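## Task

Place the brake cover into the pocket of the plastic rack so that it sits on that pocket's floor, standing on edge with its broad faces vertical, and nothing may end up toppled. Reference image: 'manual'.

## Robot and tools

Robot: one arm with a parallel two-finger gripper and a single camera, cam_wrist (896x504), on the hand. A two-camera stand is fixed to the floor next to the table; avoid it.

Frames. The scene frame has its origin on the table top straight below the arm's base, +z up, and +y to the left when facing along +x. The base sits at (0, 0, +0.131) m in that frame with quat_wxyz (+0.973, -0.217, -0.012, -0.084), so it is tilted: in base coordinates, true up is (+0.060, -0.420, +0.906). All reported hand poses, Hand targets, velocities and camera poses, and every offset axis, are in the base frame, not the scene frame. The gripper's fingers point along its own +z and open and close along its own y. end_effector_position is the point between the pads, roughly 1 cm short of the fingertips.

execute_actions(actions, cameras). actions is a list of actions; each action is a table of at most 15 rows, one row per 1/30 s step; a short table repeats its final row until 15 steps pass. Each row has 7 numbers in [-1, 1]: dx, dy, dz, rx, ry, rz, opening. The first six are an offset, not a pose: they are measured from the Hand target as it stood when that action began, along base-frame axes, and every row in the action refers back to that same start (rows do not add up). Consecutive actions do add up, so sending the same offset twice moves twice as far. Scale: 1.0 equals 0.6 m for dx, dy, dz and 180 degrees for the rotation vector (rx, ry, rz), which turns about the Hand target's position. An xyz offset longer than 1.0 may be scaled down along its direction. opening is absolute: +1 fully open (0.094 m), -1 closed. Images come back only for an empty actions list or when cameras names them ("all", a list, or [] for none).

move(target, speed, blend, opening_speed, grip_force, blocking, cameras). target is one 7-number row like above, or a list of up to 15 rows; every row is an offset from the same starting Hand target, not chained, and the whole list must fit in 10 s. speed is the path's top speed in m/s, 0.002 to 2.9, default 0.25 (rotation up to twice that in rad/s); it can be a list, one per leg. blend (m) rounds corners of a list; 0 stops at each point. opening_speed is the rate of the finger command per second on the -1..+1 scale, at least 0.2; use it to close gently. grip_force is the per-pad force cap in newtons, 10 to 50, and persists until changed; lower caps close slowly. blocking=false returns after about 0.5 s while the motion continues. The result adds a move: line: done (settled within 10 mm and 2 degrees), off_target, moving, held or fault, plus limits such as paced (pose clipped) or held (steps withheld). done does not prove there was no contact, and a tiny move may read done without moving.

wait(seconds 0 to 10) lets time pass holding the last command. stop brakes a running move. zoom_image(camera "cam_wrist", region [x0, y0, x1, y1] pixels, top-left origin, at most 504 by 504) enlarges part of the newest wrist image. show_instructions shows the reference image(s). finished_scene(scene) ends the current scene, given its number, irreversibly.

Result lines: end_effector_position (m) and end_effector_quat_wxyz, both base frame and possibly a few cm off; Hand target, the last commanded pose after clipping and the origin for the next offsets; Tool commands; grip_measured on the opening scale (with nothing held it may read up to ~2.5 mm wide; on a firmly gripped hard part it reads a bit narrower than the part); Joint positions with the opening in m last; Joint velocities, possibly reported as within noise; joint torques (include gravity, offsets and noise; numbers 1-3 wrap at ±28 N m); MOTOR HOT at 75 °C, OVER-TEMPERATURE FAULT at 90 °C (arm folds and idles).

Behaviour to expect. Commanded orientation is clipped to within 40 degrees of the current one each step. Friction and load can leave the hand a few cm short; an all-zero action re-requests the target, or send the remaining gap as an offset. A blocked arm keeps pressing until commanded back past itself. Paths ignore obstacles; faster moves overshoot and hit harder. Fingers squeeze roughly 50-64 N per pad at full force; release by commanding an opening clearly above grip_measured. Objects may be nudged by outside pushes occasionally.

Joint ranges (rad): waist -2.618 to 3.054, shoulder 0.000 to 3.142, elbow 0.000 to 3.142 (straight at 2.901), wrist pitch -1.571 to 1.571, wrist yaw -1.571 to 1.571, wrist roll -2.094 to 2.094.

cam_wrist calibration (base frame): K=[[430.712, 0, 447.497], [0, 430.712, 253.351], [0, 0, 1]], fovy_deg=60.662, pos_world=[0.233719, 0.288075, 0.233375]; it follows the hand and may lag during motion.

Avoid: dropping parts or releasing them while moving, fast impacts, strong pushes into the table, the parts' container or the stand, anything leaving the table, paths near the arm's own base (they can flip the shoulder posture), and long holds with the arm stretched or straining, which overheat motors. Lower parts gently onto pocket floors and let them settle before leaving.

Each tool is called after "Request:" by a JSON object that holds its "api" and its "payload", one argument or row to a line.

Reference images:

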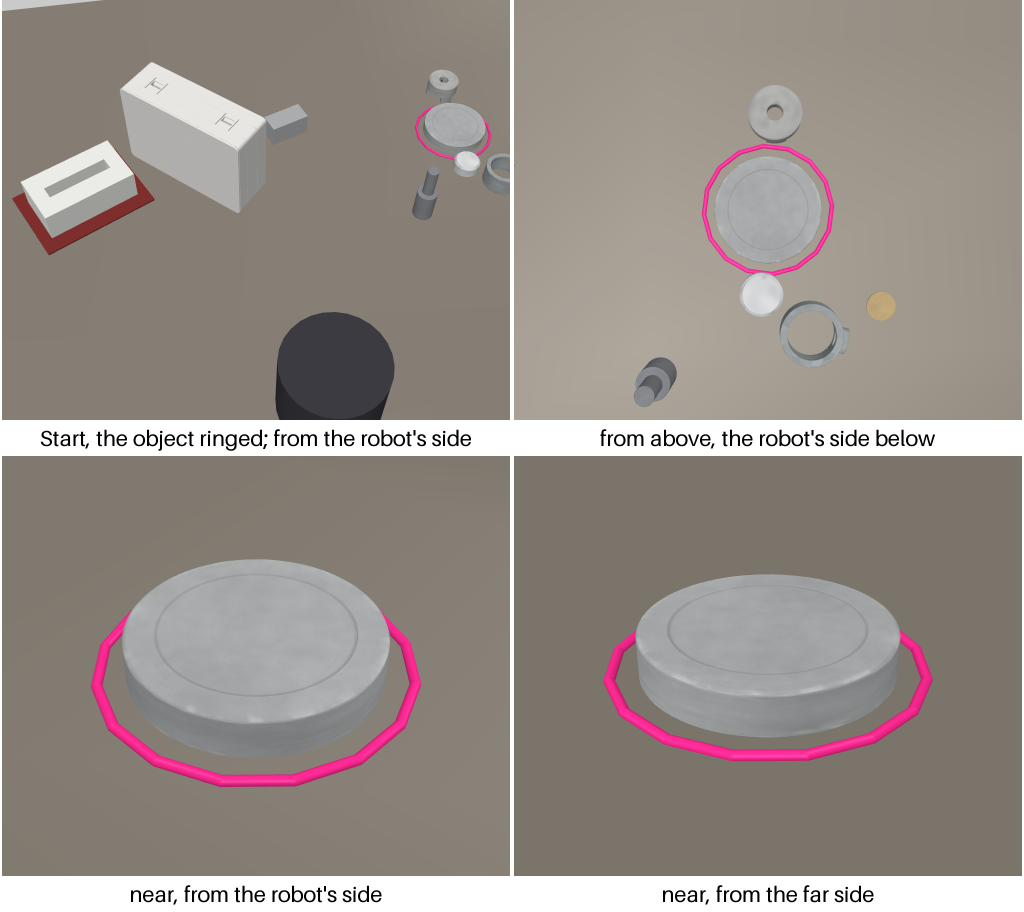

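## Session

Request:
{"api": "execute_actions", "payload": {
  "actions": []
}}

Scene clock: 0.00 s.
end_effector_position=(+0.3491, +0.0695, +0.1208) grip_measured=+1.000 end_effector_quat_wxyz=(+0.054, +0.053, +0.986, +0.149)
Joint positions: [0.05 1.745 1.438 -1.12 -0.286 0.178 0.094]
Joint velocities: within noise
Joint torques (N m): no reading
Heat: 32 °C.
Hand target: +0.3519, +0.0663, +0.1247; +0.063, +0.056, +0.985, +0.148
Tool commands: gripper/opening=+1.0
camera_calibration:
cam_wrist: T_world_to_cam=[[-0.0792541, -0.95323, -0.291671, 0.126445], [-0.870686, -0.0762818, 0.485889, 0.252328], [-0.485413, 0.292462, -0.823918, 0.371597], [0, 0, 0, 1]] pos_world=[0.410098, 0.0311013, 0.220442]

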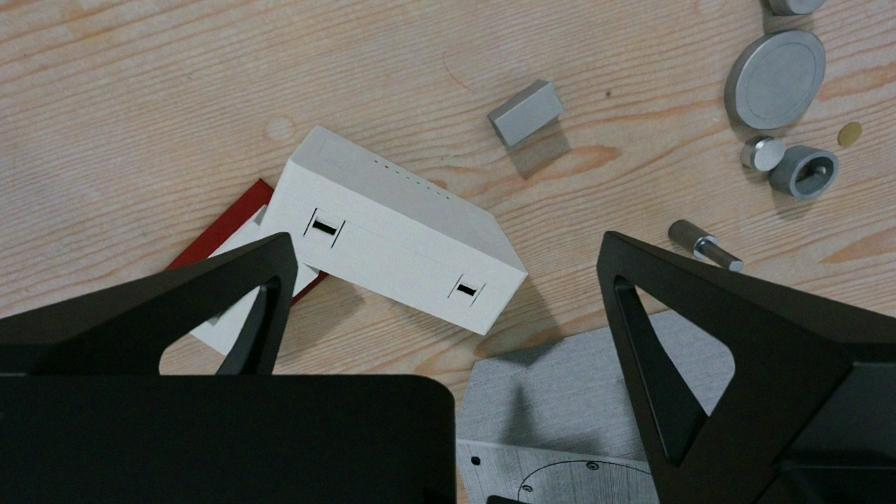

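Request:
{"api": "move", "payload": {
  "target": [-0.2955,0.132,0.178,0.0547,-0.0913,0.0401,1],
  "speed": 0.4,
  "cameras": ["all"]
}}

Request:
{"api": "zoom_image", "payload": {
  "camera": "cam_wrist",
  "region": [300, 0, 700, 260]
}}

Scene clock: 51.03 s.
end_effector_position=(+0.1772, +0.1484, +0.2380) grip_measured=+1.000 end_effector_quat_wxyz=(+0.198, -0.028, +0.947, +0.252)
Joint positions: [0.487 0.923 1.134 -1.179 -0.265 0.51 0.094]
Joint torques (N m): [-0.13 -1.85 5.52 0.47 0.29 0.07]
Heat: 36 °C.
Hand target: +0.1746, +0.1455, +0.2314; +0.188, -0.022, +0.952, +0.241
Off the commanded pose: 0.008 m, 2 deg.
move: done
camera_calibration:
cam_wrist: T_world_to_cam=[[0.159147, -0.875951, -0.455393, 0.207388], [-0.955187, -0.253228, 0.153275, 0.17214], [-0.249579, 0.410592, -0.876997, 0.314915], [0, 0, 0, 1]] pos_world=[0.210017, 0.095951, 0.344238]

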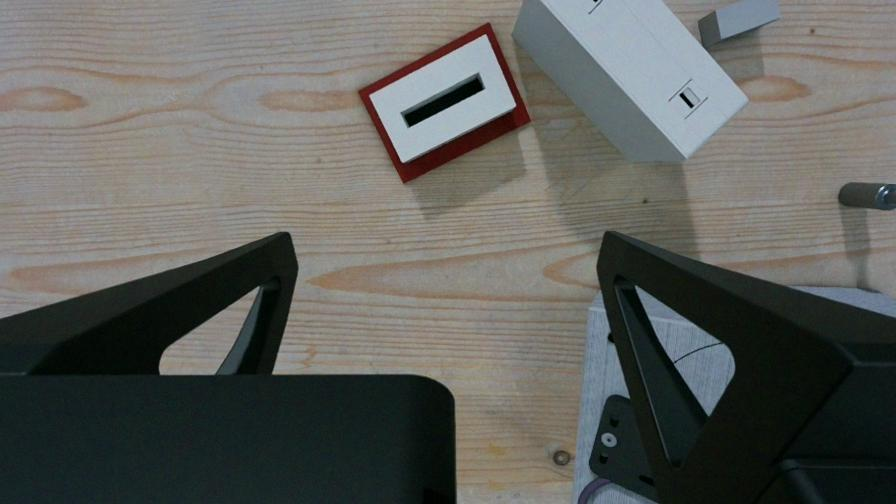

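Scaled by 1.260 from the camera's 896x504 image, which has a finer 1280x720 frame.

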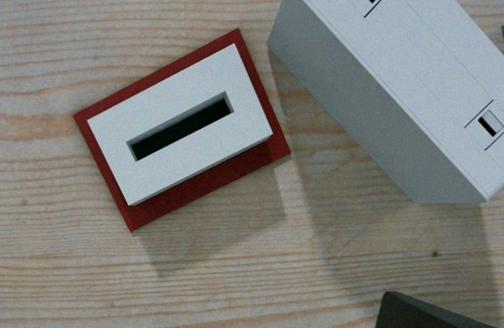

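Request:
{"api": "move", "payload": {
  "target": [
    [0.1155,-0.435,-0.227,-0.0217,0.0301,-0.2108,1],
    [0.191,-0.454,-0.527,-0.0217,0.0301,-0.2108,1]
  ],
  "speed": 0.4,
  "blend": [0.05,0],
  "cameras": ["all"]
}}

Scene clock: 137.53 s.
end_effector_position=(+0.2891, -0.1284, -0.0810) grip_measured=+1.000 end_effector_quat_wxyz=(+0.212, +0.292, +0.922, +0.137)
Joint positions: [-0.644 1.932 0.609 0.083 -0.397 0.037 0.094]
Joint torques (N m): [-1.59 -4.77 5.09 1.08 0.09 0.07]
Heat: 30 °C.
Hand target: +0.2892, -0.1269, -0.0848; +0.211, +0.293, +0.923, +0.136
Off the commanded pose: 0.004 m, 0 deg.
move: done
camera_calibration:
cam_wrist: T_world_to_cam=[[-0.476772, -0.798596, -0.367331, 0.00279379], [-0.876861, 0.402766, 0.262477, 0.328193], [-0.0616647, 0.44724, -0.892286, 0.125964], [0, 0, 0, 1]] pos_world=[0.296879, -0.18629, 0.0272791]

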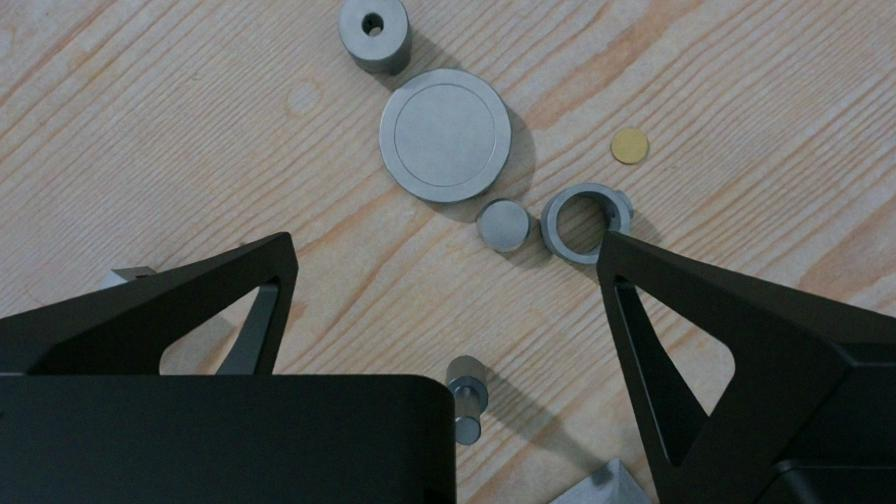

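Request:
{"api": "move", "payload": {
  "target": [0.0842,0.0385,-0.1975,0,0,0,1],
  "speed": 0.12,
  "cameras": ["all"]
}}

Scene clock: 171.30 s.
end_effector_position=(+0.3434, -0.1096, -0.1937) grip_measured=+1.000 end_effector_quat_wxyz=(+0.223, +0.289, +0.921, +0.133)
Joint positions: [-0.475 2.496 0.796 0.544 -0.332 0.204 0.094]
Joint torques (N m): [-2.35 -6.56 4.34 0.92 0.11 0.1]
Heat: 30 °C.
Hand target: +0.3397, -0.1039, -0.2032; +0.211, +0.293, +0.923, +0.136
Off the commanded pose: 0.012 m, 1 deg.
move: off_target
camera_calibration:
cam_wrist: T_world_to_cam=[[-0.470876, -0.803955, -0.363225, 0.000478694], [-0.881049, 0.407536, 0.240139, 0.395422], [-0.0450334, 0.433095, -0.900223, 0.0114677], [0, 0, 0, 1]] pos_world=[0.349128, -0.16573, -0.0844587]

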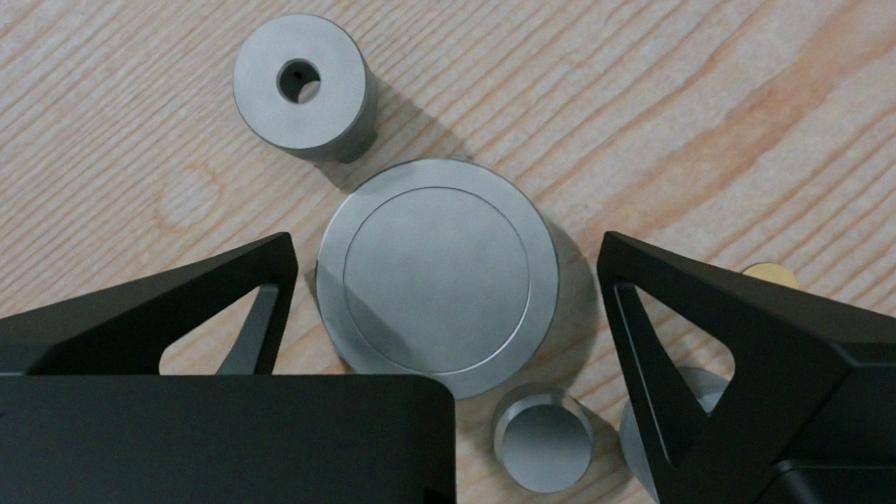

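Request:
{"api": "move", "payload": {
  "target": [-0.0087,0.0127,-0.0102,0,0,0,1],
  "speed": 0.08,
  "cameras": ["all"]
}}

Scene clock: 185.70 s.
end_effector_position=(+0.3480, -0.1109, -0.1956) grip_measured=+1.000 end_effector_quat_wxyz=(+0.238, +0.288, +0.920, +0.123)
Joint positions: [-0.463 2.515 0.79 0.604 -0.311 0.216 0.094]
Joint torques (N m): [-2.15 -6.34 2.78 0.89 0.01 0.11]
Heat: 31 °C.
Hand target: +0.3344, -0.0962, -0.2094; +0.211, +0.293, +0.923, +0.136
Off the commanded pose: 0.024 m, 3 deg.
move: off_target
camera_calibration:
cam_wrist: T_world_to_cam=[[-0.468554, -0.810326, -0.351893, 0.00159934], [-0.883168, 0.419853, 0.209137, 0.396529], [-0.0217263, 0.408773, -0.912378, -0.00267702], [0, 0, 0, 1]] pos_world=[0.350893, -0.164094, -0.0848088]

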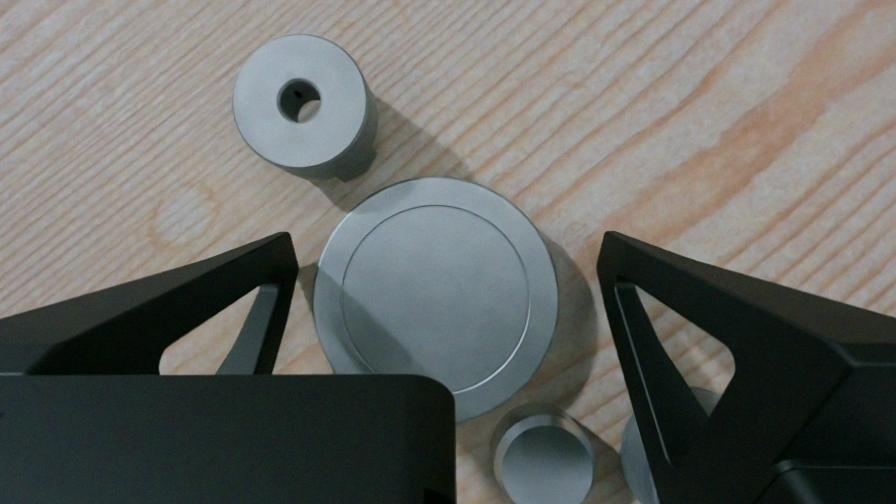

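Request:
{"api": "move", "payload": {
  "target": [
    [0.005,-0.035,0.0755,0,0,0,1],
    [0,0,0,0,0,0,1]
  ],
  "speed": [0.15,0.1],
  "cameras": ["all"]
}}

Scene clock: 198.00 s.
end_effector_position=(+0.3434, -0.1099, -0.1956) grip_measured=+1.000 end_effector_quat_wxyz=(+0.236, +0.289, +0.920, +0.120)
Joint positions: [-0.464 2.511 0.772 0.616 -0.306 0.215 0.094]
Joint torques (N m): [-2.09 -5.96 4.04 0.8 -0.04 0.13]
Heat: 32 °C.
Hand target: +0.3345, -0.0962, -0.2094; +0.211, +0.293, +0.923, +0.136
Off the commanded pose: 0.021 m, 3 deg.
move: off_target
camera_calibration:
cam_wrist: T_world_to_cam=[[-0.471172, -0.810903, -0.347036, 0.00205078], [-0.881697, 0.422009, 0.210994, 0.392183], [-0.024643, 0.405395, -0.91381, -0.00281231], [0, 0, 0, 1]] pos_world=[0.346684, -0.162702, -0.0846063]

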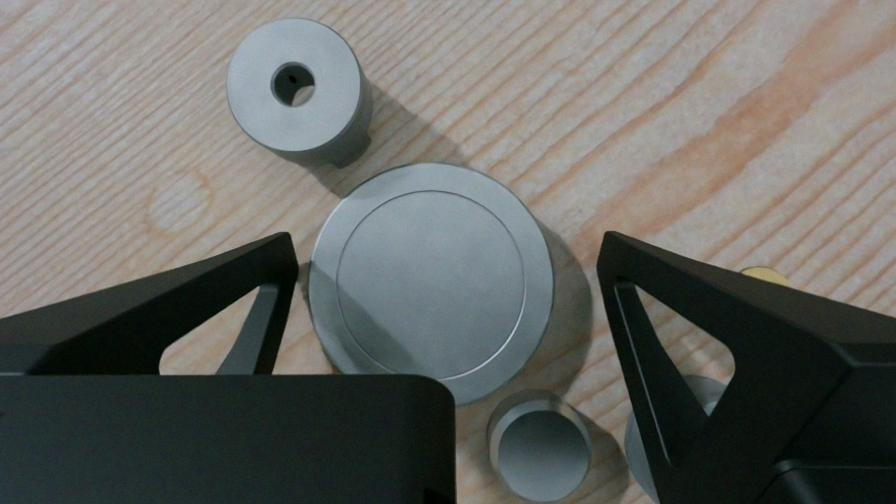

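Request:
{"api": "move", "payload": {
  "target": [
    [0.0012,-0.0084,0.018,0,0,0,0.3],
    [0.010,-0.063,0.136,0,0,0,0.3]
  ],
  "speed": [0.05,0.12],
  "opening_speed": 0.5,
  "cameras": ["all"]
}}

Scene clock: 214.73 s.
end_effector_position=(+0.3322, -0.1233, -0.1381) grip_measured=+0.492 end_effector_quat_wxyz=(+0.195, +0.294, +0.925, +0.140)
Joint positions: [-0.538 2.243 0.78 0.226 -0.358 0.139 0.07]
Joint torques (N m): [-4.1 -9.48 6.2 0.77 0.03 -0.11]
Heat: 31 °C.
Hand target: +0.3406, -0.1340, -0.1278; +0.211, +0.293, +0.923, +0.136
Off the commanded pose: 0.017 m, 2 deg.
move: off_target
camera_calibration:
cam_wrist: T_world_to_cam=[[-0.486193, -0.794601, -0.363628, 0.0105887], [-0.868985, 0.395782, 0.297022, 0.38022], [-0.0920963, 0.460398, -0.882923, 0.0883688], [0, 0, 0, 1]] pos_world=[0.343692, -0.182755, -0.0310606]

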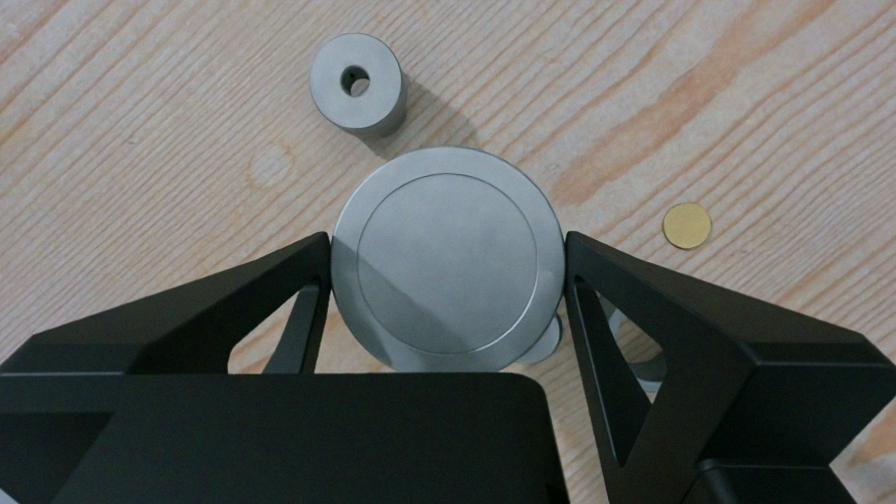

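Request:
{"api": "move", "payload": {
  "target": [
    [-0.086,0.075,0.313,0.0083,-0.0584,0.1259,0.3],
    [-0.155,0.56,0.487,0.0209,-0.1466,0.316,0.3],
    [-0.155,0.56,0.487,-0.0157,0.3565,0.4662,0.3]
  ],
  "speed": [0.3,0.35,0.45],
  "blend": [0.05,0.02,0],
  "cameras": ["all"]
}}

Scene clock: 241.30 s.
end_effector_position=(+0.2474, +0.2015, +0.1608) grip_measured=+0.492 end_effector_quat_wxyz=(-0.078, -0.320, +0.934, +0.140)
Joint positions: [0.51 1.838 1.711 -1.551 -0.304 -0.166 0.07]
Joint torques (N m): [-2.73 -8.25 7.19 -0.64 0.18 0.03]
Heat: 33 °C.
Hand target: +0.2476, +0.2019, +0.1645; -0.399, -0.345, +0.848, +0.054
Off the commanded pose: 0.004 m, 40 deg.
joint sent to its limit — joint 4 (wrist pitch), lower limit. The joint targets are off in orientation, not in position.
move: off_target
camera_calibration:
cam_wrist: T_world_to_cam=[[0.585002, -0.751863, -0.304096, 0.0529258], [-0.49145, -0.626896, 0.604548, 0.152444], [-0.645174, -0.204214, -0.736238, 0.442037], [0, 0, 0, 1]] pos_world=[0.329147, 0.225629, 0.24938]

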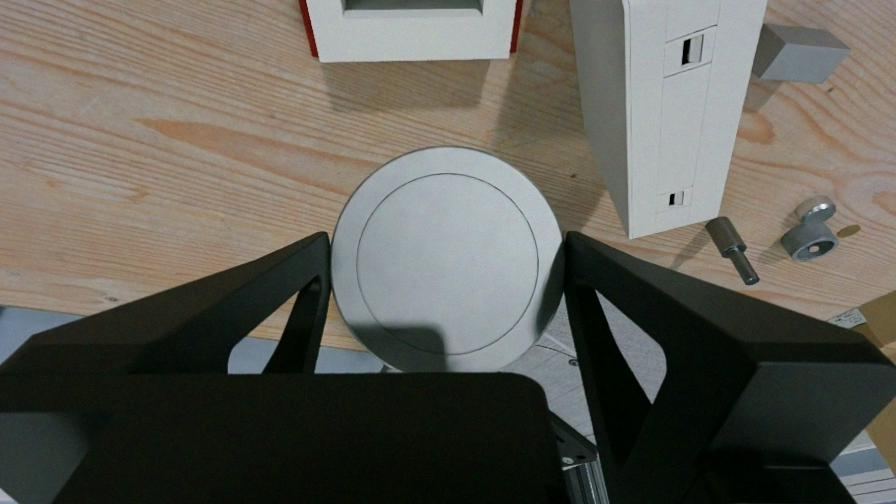

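Request:
{"api": "move", "payload": {
  "target": [-0.172,0.219,-0.053,0.356,-0.351,-0.093,0.3],
  "speed": 0.4,
  "cameras": ["all"]
}}

Scene clock: 297.97 s.
end_effector_position=(+0.1433, +0.3321, +0.1334) grip_measured=+0.492 end_effector_quat_wxyz=(+0.315, -0.362, +0.807, +0.343)
Joint positions: [1.1 1.18 0.586 -0.012 -0.123 0.322 0.07]
Joint torques (N m): [-0.5 -5.07 4.9 1.12 0.25 0.07]
Heat: 32 °C.
Hand target: +0.1443, +0.3333, +0.1327; +0.322, -0.357, +0.807, +0.345
Off the commanded pose: 0.002 m, 1 deg.
move: done
camera_calibration:
cam_wrist: T_world_to_cam=[[0.803643, -0.505371, -0.314259, 0.0919041], [-0.58701, -0.760005, -0.278948, 0.37547], [-0.097866, 0.408648, -0.90743, 0.122205], [0, 0, 0, 1]] pos_world=[0.158506, 0.281865, 0.244511]

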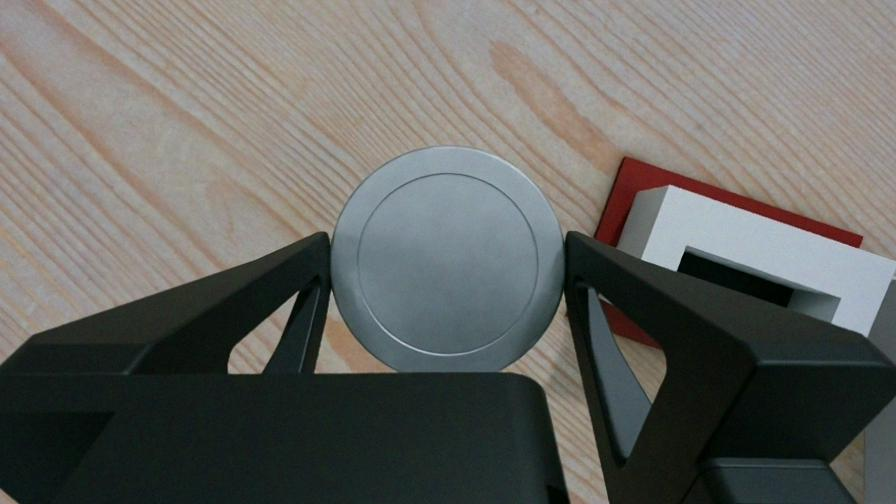

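Request:
{"api": "move", "payload": {
  "target": [-0.05,0.0953,-0.1367,0,0,0,0.3],
  "speed": 0.12
}}

Scene clock: 309.33 s.
end_effector_position=(+0.1156, +0.3889, +0.0546) grip_measured=+0.492 end_effector_quat_wxyz=(+0.321, -0.360, +0.806, +0.344)
Joint positions: [1.303 1.608 0.526 0.49 0.053 0.435 0.07]
Joint torques (N m): [-0.43 -5.67 3.3 1.06 0.25 0.09]
Heat: 32 °C.
Hand target: +0.1144, +0.3904, +0.0506; +0.321, -0.357, +0.807, +0.345
Off the commanded pose: 0.004 m, 0 deg.
move: done

Request:
{"api": "move", "payload": {
  "target": [
    [-0.0006,0.0042,-0.009,0,0,0,0.3],
    [-0.0006,0.0042,-0.009,0,0,0,0.9],
    [-0.047,-0.127,0.0915,0,0,0,0.9],
    [0.0096,-0.067,0.145,-0.1573,0.0994,0.0565,0.9]
  ],
  "speed": [0.05,0.1,0.15,0.3],
  "opening_speed": 0.6,
  "blend": [0,0,0.02,0],
  "cameras": ["all"]
}}

Scene clock: 327.27 s.
end_effector_position=(+0.1151, +0.3492, +0.1377) grip_measured=+0.898 end_effector_quat_wxyz=(+0.069, -0.437, +0.870, +0.218)
Joint positions: [1.125 1.572 1.259 -0.868 -0.256 0.244 0.089]
Joint torques (N m): [-2.54 -7.32 7.54 -0.13 0 -0.11]
Heat: 31 °C.
Hand target: +0.1201, +0.3503, +0.1377; +0.066, -0.436, +0.871, +0.215
Off the commanded pose: 0.005 m, 1 deg.
move: done; target 2's new opening was sent with the hand 0.011 m and 2 deg from that target
camera_calibration:
cam_wrist: T_world_to_cam=[[0.797173, -0.518812, -0.308787, 0.129186], [-0.446908, -0.850946, 0.275977, 0.312288], [-0.405942, -0.0820017, -0.910213, 0.323652], [0, 0, 0, 1]] pos_world=[0.167965, 0.359304, 0.248299]

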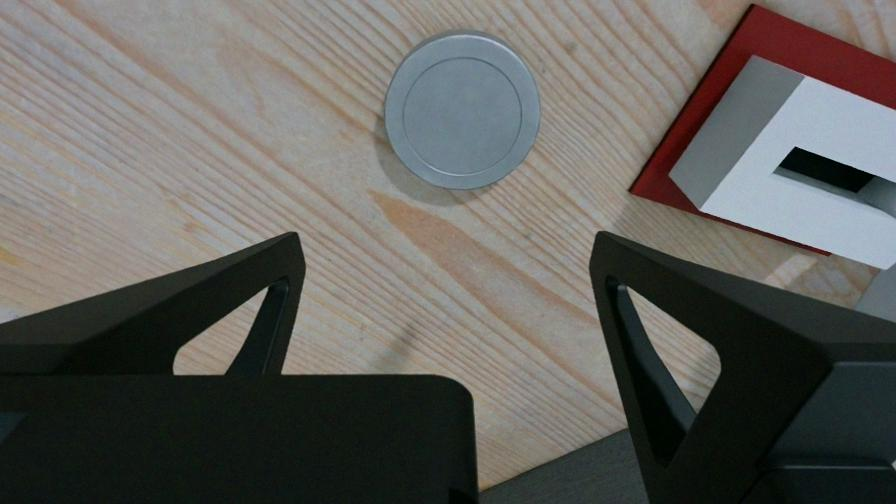

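Request:
{"api": "move", "payload": {
  "target": [
    [0.0055,0.051,-0.106,-0.0886,0.0583,0.0329,1],
    [0.0017,0.079,-0.166,-0.0886,0.0583,0.0329,1]
  ],
  "speed": [0.2,0.08],
  "cameras": ["all"]
}}

Scene clock: 365.07 s.
end_effector_position=(+0.1223, +0.3907, +0.0483) grip_measured=+0.998 end_effector_quat_wxyz=(-0.087, -0.464, +0.872, +0.131)
Joint positions: [1.128 2.108 1.646 -1.09 -0.315 0.153 0.094]
Joint torques (N m): [-1.72 -9.62 4.56 -0.32 -0.02 0.07]
Heat: 34 °C.
Hand target: +0.1211, +0.3977, +0.0381; -0.086, -0.464, +0.872, +0.135
Off the commanded pose: 0.012 m, 0 deg.
move: off_target
camera_calibration:
cam_wrist: T_world_to_cam=[[0.793845, -0.527815, -0.302028, 0.120991], [-0.283903, -0.760881, 0.583488, 0.305532], [-0.537781, -0.377453, -0.75387, 0.372538], [0, 0, 0, 1]] pos_world=[0.191038, 0.43695, 0.139114]

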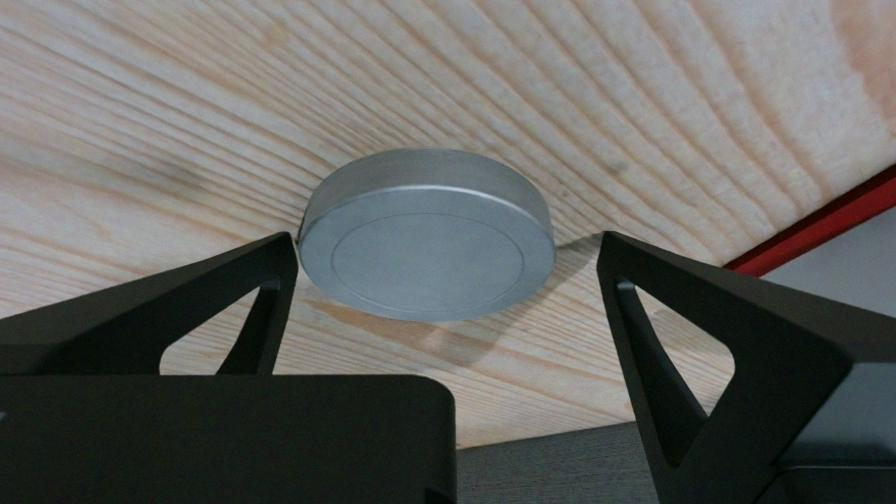

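Request:
{"api": "move", "payload": {
  "target": [
    [-0.0073,0.0078,-0.005,0,0,0,1],
    [-0.0073,0.0078,-0.005,0,0,0,0.3],
    [0.004,-0.074,0.17,0,0,0,0.3]
  ],
  "speed": [0.05,0.05,0.15],
  "opening_speed": 0.3,
  "cameras": ["all"]
}}

Scene clock: 387.67 s.
end_effector_position=(+0.1193, +0.3559, +0.1271) grip_measured=+0.498 end_effector_quat_wxyz=(-0.095, -0.464, +0.871, +0.126)
Joint positions: [1.094 1.969 1.755 -1.371 -0.318 0.113 0.07]
Joint torques (N m): [-3.33 -12.82 6.53 -0.82 0 -0.11]
Heat: 34 °C.
Hand target: +0.1234, +0.3533, +0.1401; -0.086, -0.464, +0.872, +0.134
Off the commanded pose: 0.014 m, 1 deg.
move: off_target; target 2's new opening was sent with the hand 0.018 m and 0 deg from that target
camera_calibration:
cam_wrist: T_world_to_cam=[[0.792628, -0.529857, -0.301648, 0.129564], [-0.274748, -0.752066, 0.599091, 0.225998], [-0.544292, -0.39198, -0.741686, 0.421705], [0, 0, 0, 1]] pos_world=[0.188926, 0.403916, 0.216462]

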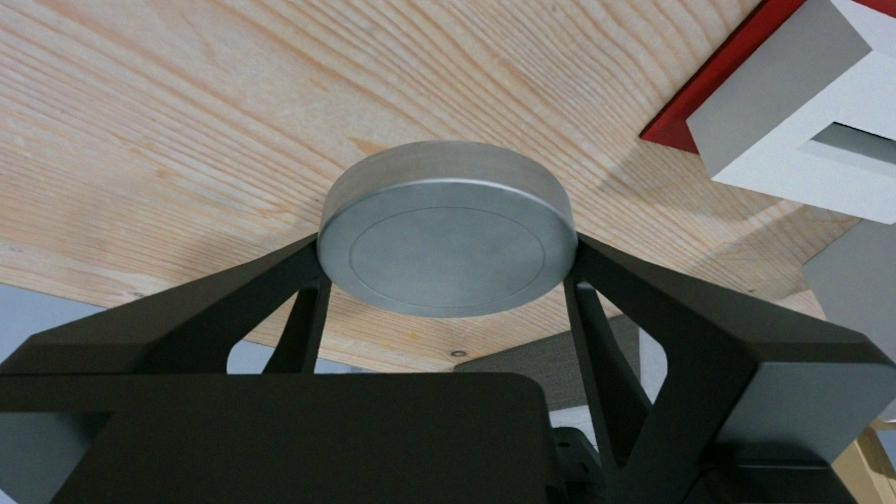

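Request:
{"api": "move", "payload": {
  "target": [0.185,-0.217,-0.052,0.3432,-0.2852,-0.2426,0.3],
  "speed": 0.4,
  "cameras": ["all"]
}}

Scene clock: 410.60 s.
end_effector_position=(+0.2321, +0.2277, +0.1072) grip_measured=+0.498 end_effector_quat_wxyz=(+0.545, -0.135, +0.748, +0.354)
Joint positions: [0.795 1.427 0.004 1.266 0.04 0.405 0.07]
Joint torques (N m): [-1.5 -2.99 2.4 1.58 0.42 0.06]
Heat: 39 °C.
Hand target: +0.2345, +0.2231, +0.1088; +0.561, -0.121, +0.737, +0.358
Off the commanded pose: 0.005 m, 3 deg.
joint sent to its limit — joint 3 (elbow), lower limit, where the elbow is as bent as it goes. The joint targets still meet the commanded pose.
move: off_target
camera_calibration:
cam_wrist: T_world_to_cam=[[0.585071, -0.720065, -0.373093, 0.0653564], [-0.722119, -0.253176, -0.643775, 0.295954], [0.369102, 0.646071, -0.668099, -0.0381898], [0, 0, 0, 1]] pos_world=[0.189572, 0.146663, 0.189397]

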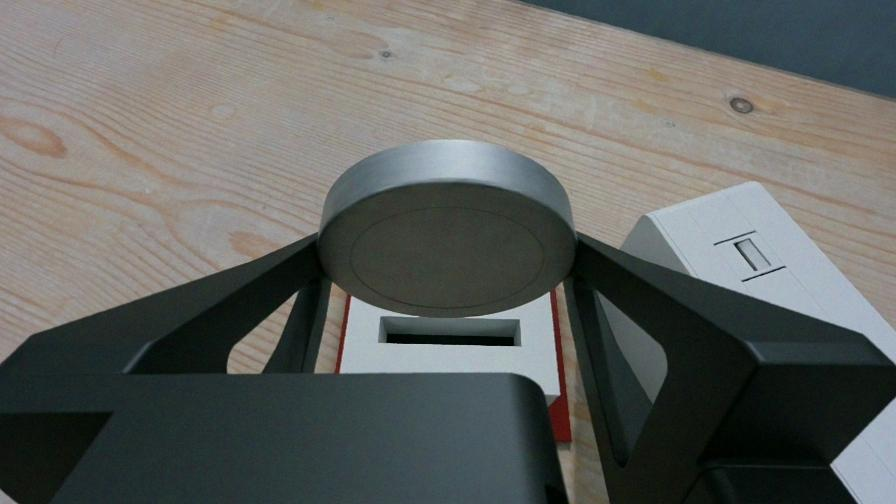

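Request:
{"api": "move", "payload": {
  "target": [0.0108,0.0527,-0.0905,0.0079,-0.0102,-0.0052,0.3],
  "speed": 0.12,
  "cameras": ["all"]
}}

Scene clock: 442.53 s.
end_effector_position=(+0.2393, +0.2545, +0.0527) grip_measured=+0.498 end_effector_quat_wxyz=(+0.520, -0.129, +0.780, +0.323)
Joint positions: [0.905 1.904 0.101 1.546 0.178 0.439 0.07]
Joint velocities: [0.007 -0.012 -0.002 0.007 -0.154 0.022 0.001]
Joint torques (N m): [-1.14 -4.44 0.96 1.48 0.47 0.06]
Heat: 34 °C.
Hand target: +0.2410, +0.2547, +0.0545; +0.577, -0.114, +0.724, +0.361
Off the commanded pose: 0.003 m, 10 deg.
joint sent to its limit — joint 4 (wrist pitch), upper limit. The joint targets are off in orientation, not in position.
move: off_target
camera_calibration:
cam_wrist: T_world_to_cam=[[0.536108, -0.763634, -0.359793, 0.0822074], [-0.771981, -0.271078, -0.574945, 0.285781], [0.341516, 0.585986, -0.734838, -0.0692685], [0, 0, 0, 1]] pos_world=[0.200202, 0.180836, 0.142985]

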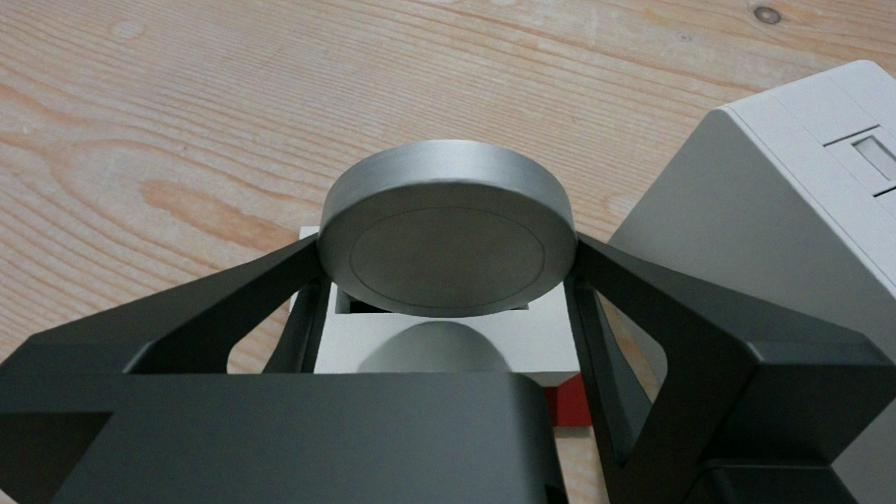

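Request:
{"api": "move", "payload": {
  "target": [0.0027,0.0303,-0.0255,0,0,0,0.3],
  "speed": 0.06,
  "cameras": ["all"]
}}

Scene clock: 480.33 s.
end_effector_position=(+0.2408, +0.2734, +0.0398) grip_measured=+0.498 end_effector_quat_wxyz=(+0.516, -0.128, +0.784, +0.320)
Joint positions: [0.963 2.001 0.172 1.554 0.238 0.459 0.07]
Joint torques (N m): [-1.26 -4.85 0.88 1.38 0.49 0.1]
Heat: 31 °C.
Hand target: +0.2426, +0.2729, +0.0393; +0.577, -0.114, +0.724, +0.361
Off the commanded pose: 0.002 m, 11 deg.
joint sent to its limit — joint 4 (wrist pitch), upper limit. The joint targets are off in orientation, not in position.
move: off_target
camera_calibration:
cam_wrist: T_world_to_cam=[[0.529143, -0.769125, -0.358406, 0.0944014], [-0.778758, -0.272453, -0.565071, 0.286251], [0.336961, 0.578115, -0.743129, -0.0866797], [0, 0, 0, 1]] pos_world=[0.202176, 0.200707, 0.131172]

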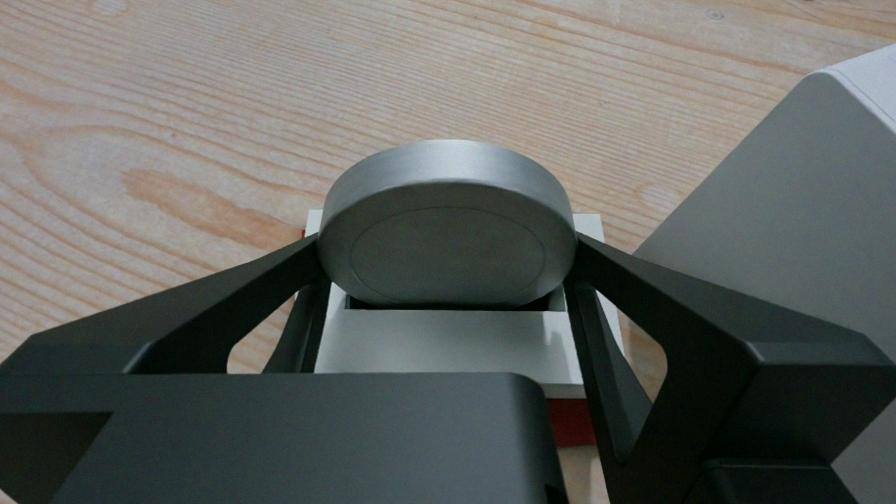

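Request:
{"api": "move", "payload": {
  "target": [0.0017,0.005,-0.0218,0,0,0,0.3],
  "speed": 0.05,
  "cameras": ["all"]
}}

Scene clock: 506.93 s.
end_effector_position=(+0.2451, +0.2760, +0.0340) grip_measured=+0.498 end_effector_quat_wxyz=(+0.519, -0.118, +0.786, +0.315)
Joint positions: [0.971 2.05 0.197 1.575 0.267 0.471 0.07]
Joint torques (N m): [-1.17 -4.63 0.69 1.19 0.38 0.07]
Heat: 30 °C.
Hand target: +0.2436, +0.2758, +0.0262; +0.577, -0.114, +0.724, +0.361
Off the commanded pose: 0.008 m, 11 deg.
joint read past its limit — joint 4 (wrist pitch), upper limit.
joint sent to its limit — joint 4 (wrist pitch), upper limit. The joint targets are off in orientation, not in position.
move: off_target
camera_calibration:
cam_wrist: T_world_to_cam=[[0.509906, -0.780496, -0.361693, 0.099955], [-0.786494, -0.252669, -0.563547, 0.283436], [0.348458, 0.571825, -0.742693, -0.0950744], [0, 0, 0, 1]] pos_world=[0.205083, 0.203996, 0.125271]

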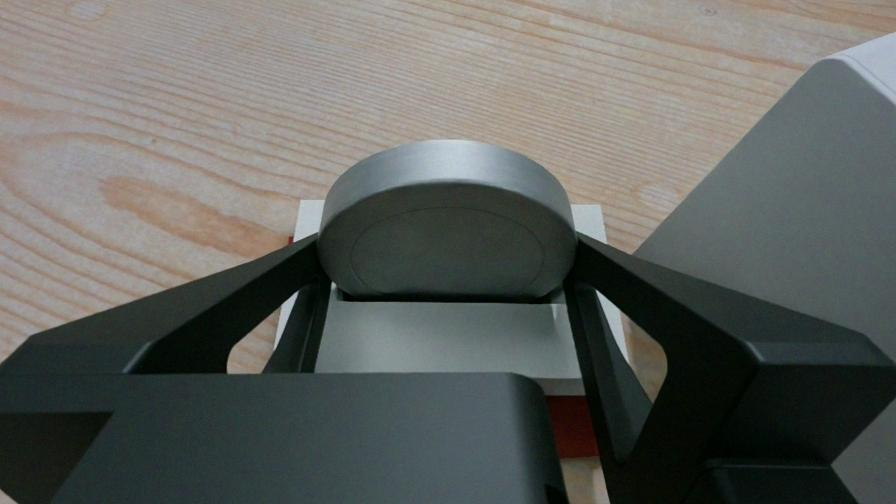

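Request:
{"api": "move", "payload": {
  "target": [-0.002,-0.002,0.007,0,0,0,0.68],
  "speed": 0.05,
  "opening_speed": 0.3,
  "cameras": ["all"]
}}

Scene clock: 519.70 s.
end_effector_position=(+0.2451, +0.2760, +0.0341) grip_measured=+0.678 end_effector_quat_wxyz=(+0.519, -0.118, +0.786, +0.315)
Joint positions: [0.972 2.05 0.197 1.575 0.268 0.471 0.079]
Joint torques (N m): [-1.06 -5.9 -0.12 1.19 0.4 0.05]
Heat: 30 °C.
Hand target: +0.2424, +0.2747, +0.0304; +0.577, -0.114, +0.724, +0.361
Off the commanded pose: 0.005 m, 11 deg.
joint read past its limit — joint 4 (wrist pitch), upper limit.
joint sent to its limit — joint 4 (wrist pitch), upper limit. The joint targets are off in orientation, not in position.
move: off_target
camera_calibration:
cam_wrist: T_world_to_cam=[[0.510017, -0.780485, -0.36156, 0.1], [-0.786383, -0.252751, -0.563666, 0.283423], [0.348548, 0.571804, -0.742667, -0.0949827], [0, 0, 0, 1]] pos_world=[0.204983, 0.203996, 0.125371]

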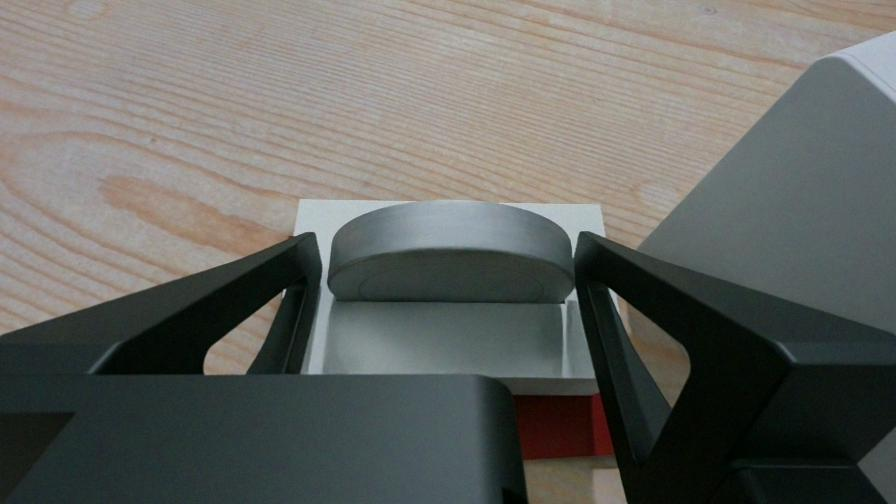

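Request:
{"api": "move", "payload": {
  "target": [
    [0,0,0,0,0,0,0.95],
    [-0.02,-0.09,0.1435,0,0,0,0.95]
  ],
  "speed": 0.1,
  "opening_speed": 0.4,
  "cameras": ["all"]
}}

Scene clock: 531.37 s.
end_effector_position=(+0.2350, +0.2317, +0.1179) grip_measured=+0.948 end_effector_quat_wxyz=(+0.572, -0.114, +0.725, +0.366)
Joint positions: [0.836 1.577 0.002 1.497 0.111 0.422 0.092]
Joint torques (N m): [-2.28 -5.38 1.73 1.17 0.27 -0.11]
Heat: 31 °C.
Hand target: +0.2304, +0.2208, +0.1165; +0.577, -0.114, +0.724, +0.361
Off the commanded pose: 0.012 m, 1 deg.
joint sent to its limit — joint 3 (elbow), lower limit, where the elbow is as bent as it goes. The joint targets are off in position, not in orientation.
move: off_target
camera_calibration:
cam_wrist: T_world_to_cam=[[0.580865, -0.713903, -0.391073, 0.0723149], [-0.69665, -0.187491, -0.692478, 0.290509], [0.421039, 0.674678, -0.606248, -0.060937], [0, 0, 0, 1]] pos_world=[0.186035, 0.147207, 0.192509]

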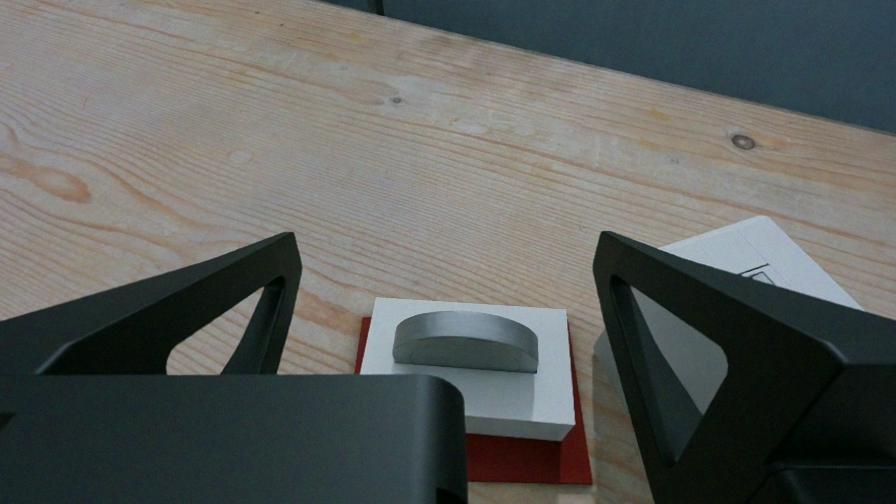

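Seated upright.

Request:
{"api": "finished_scene", "payload": {
  "scene": 2
}}

The scene is finished: the task was done.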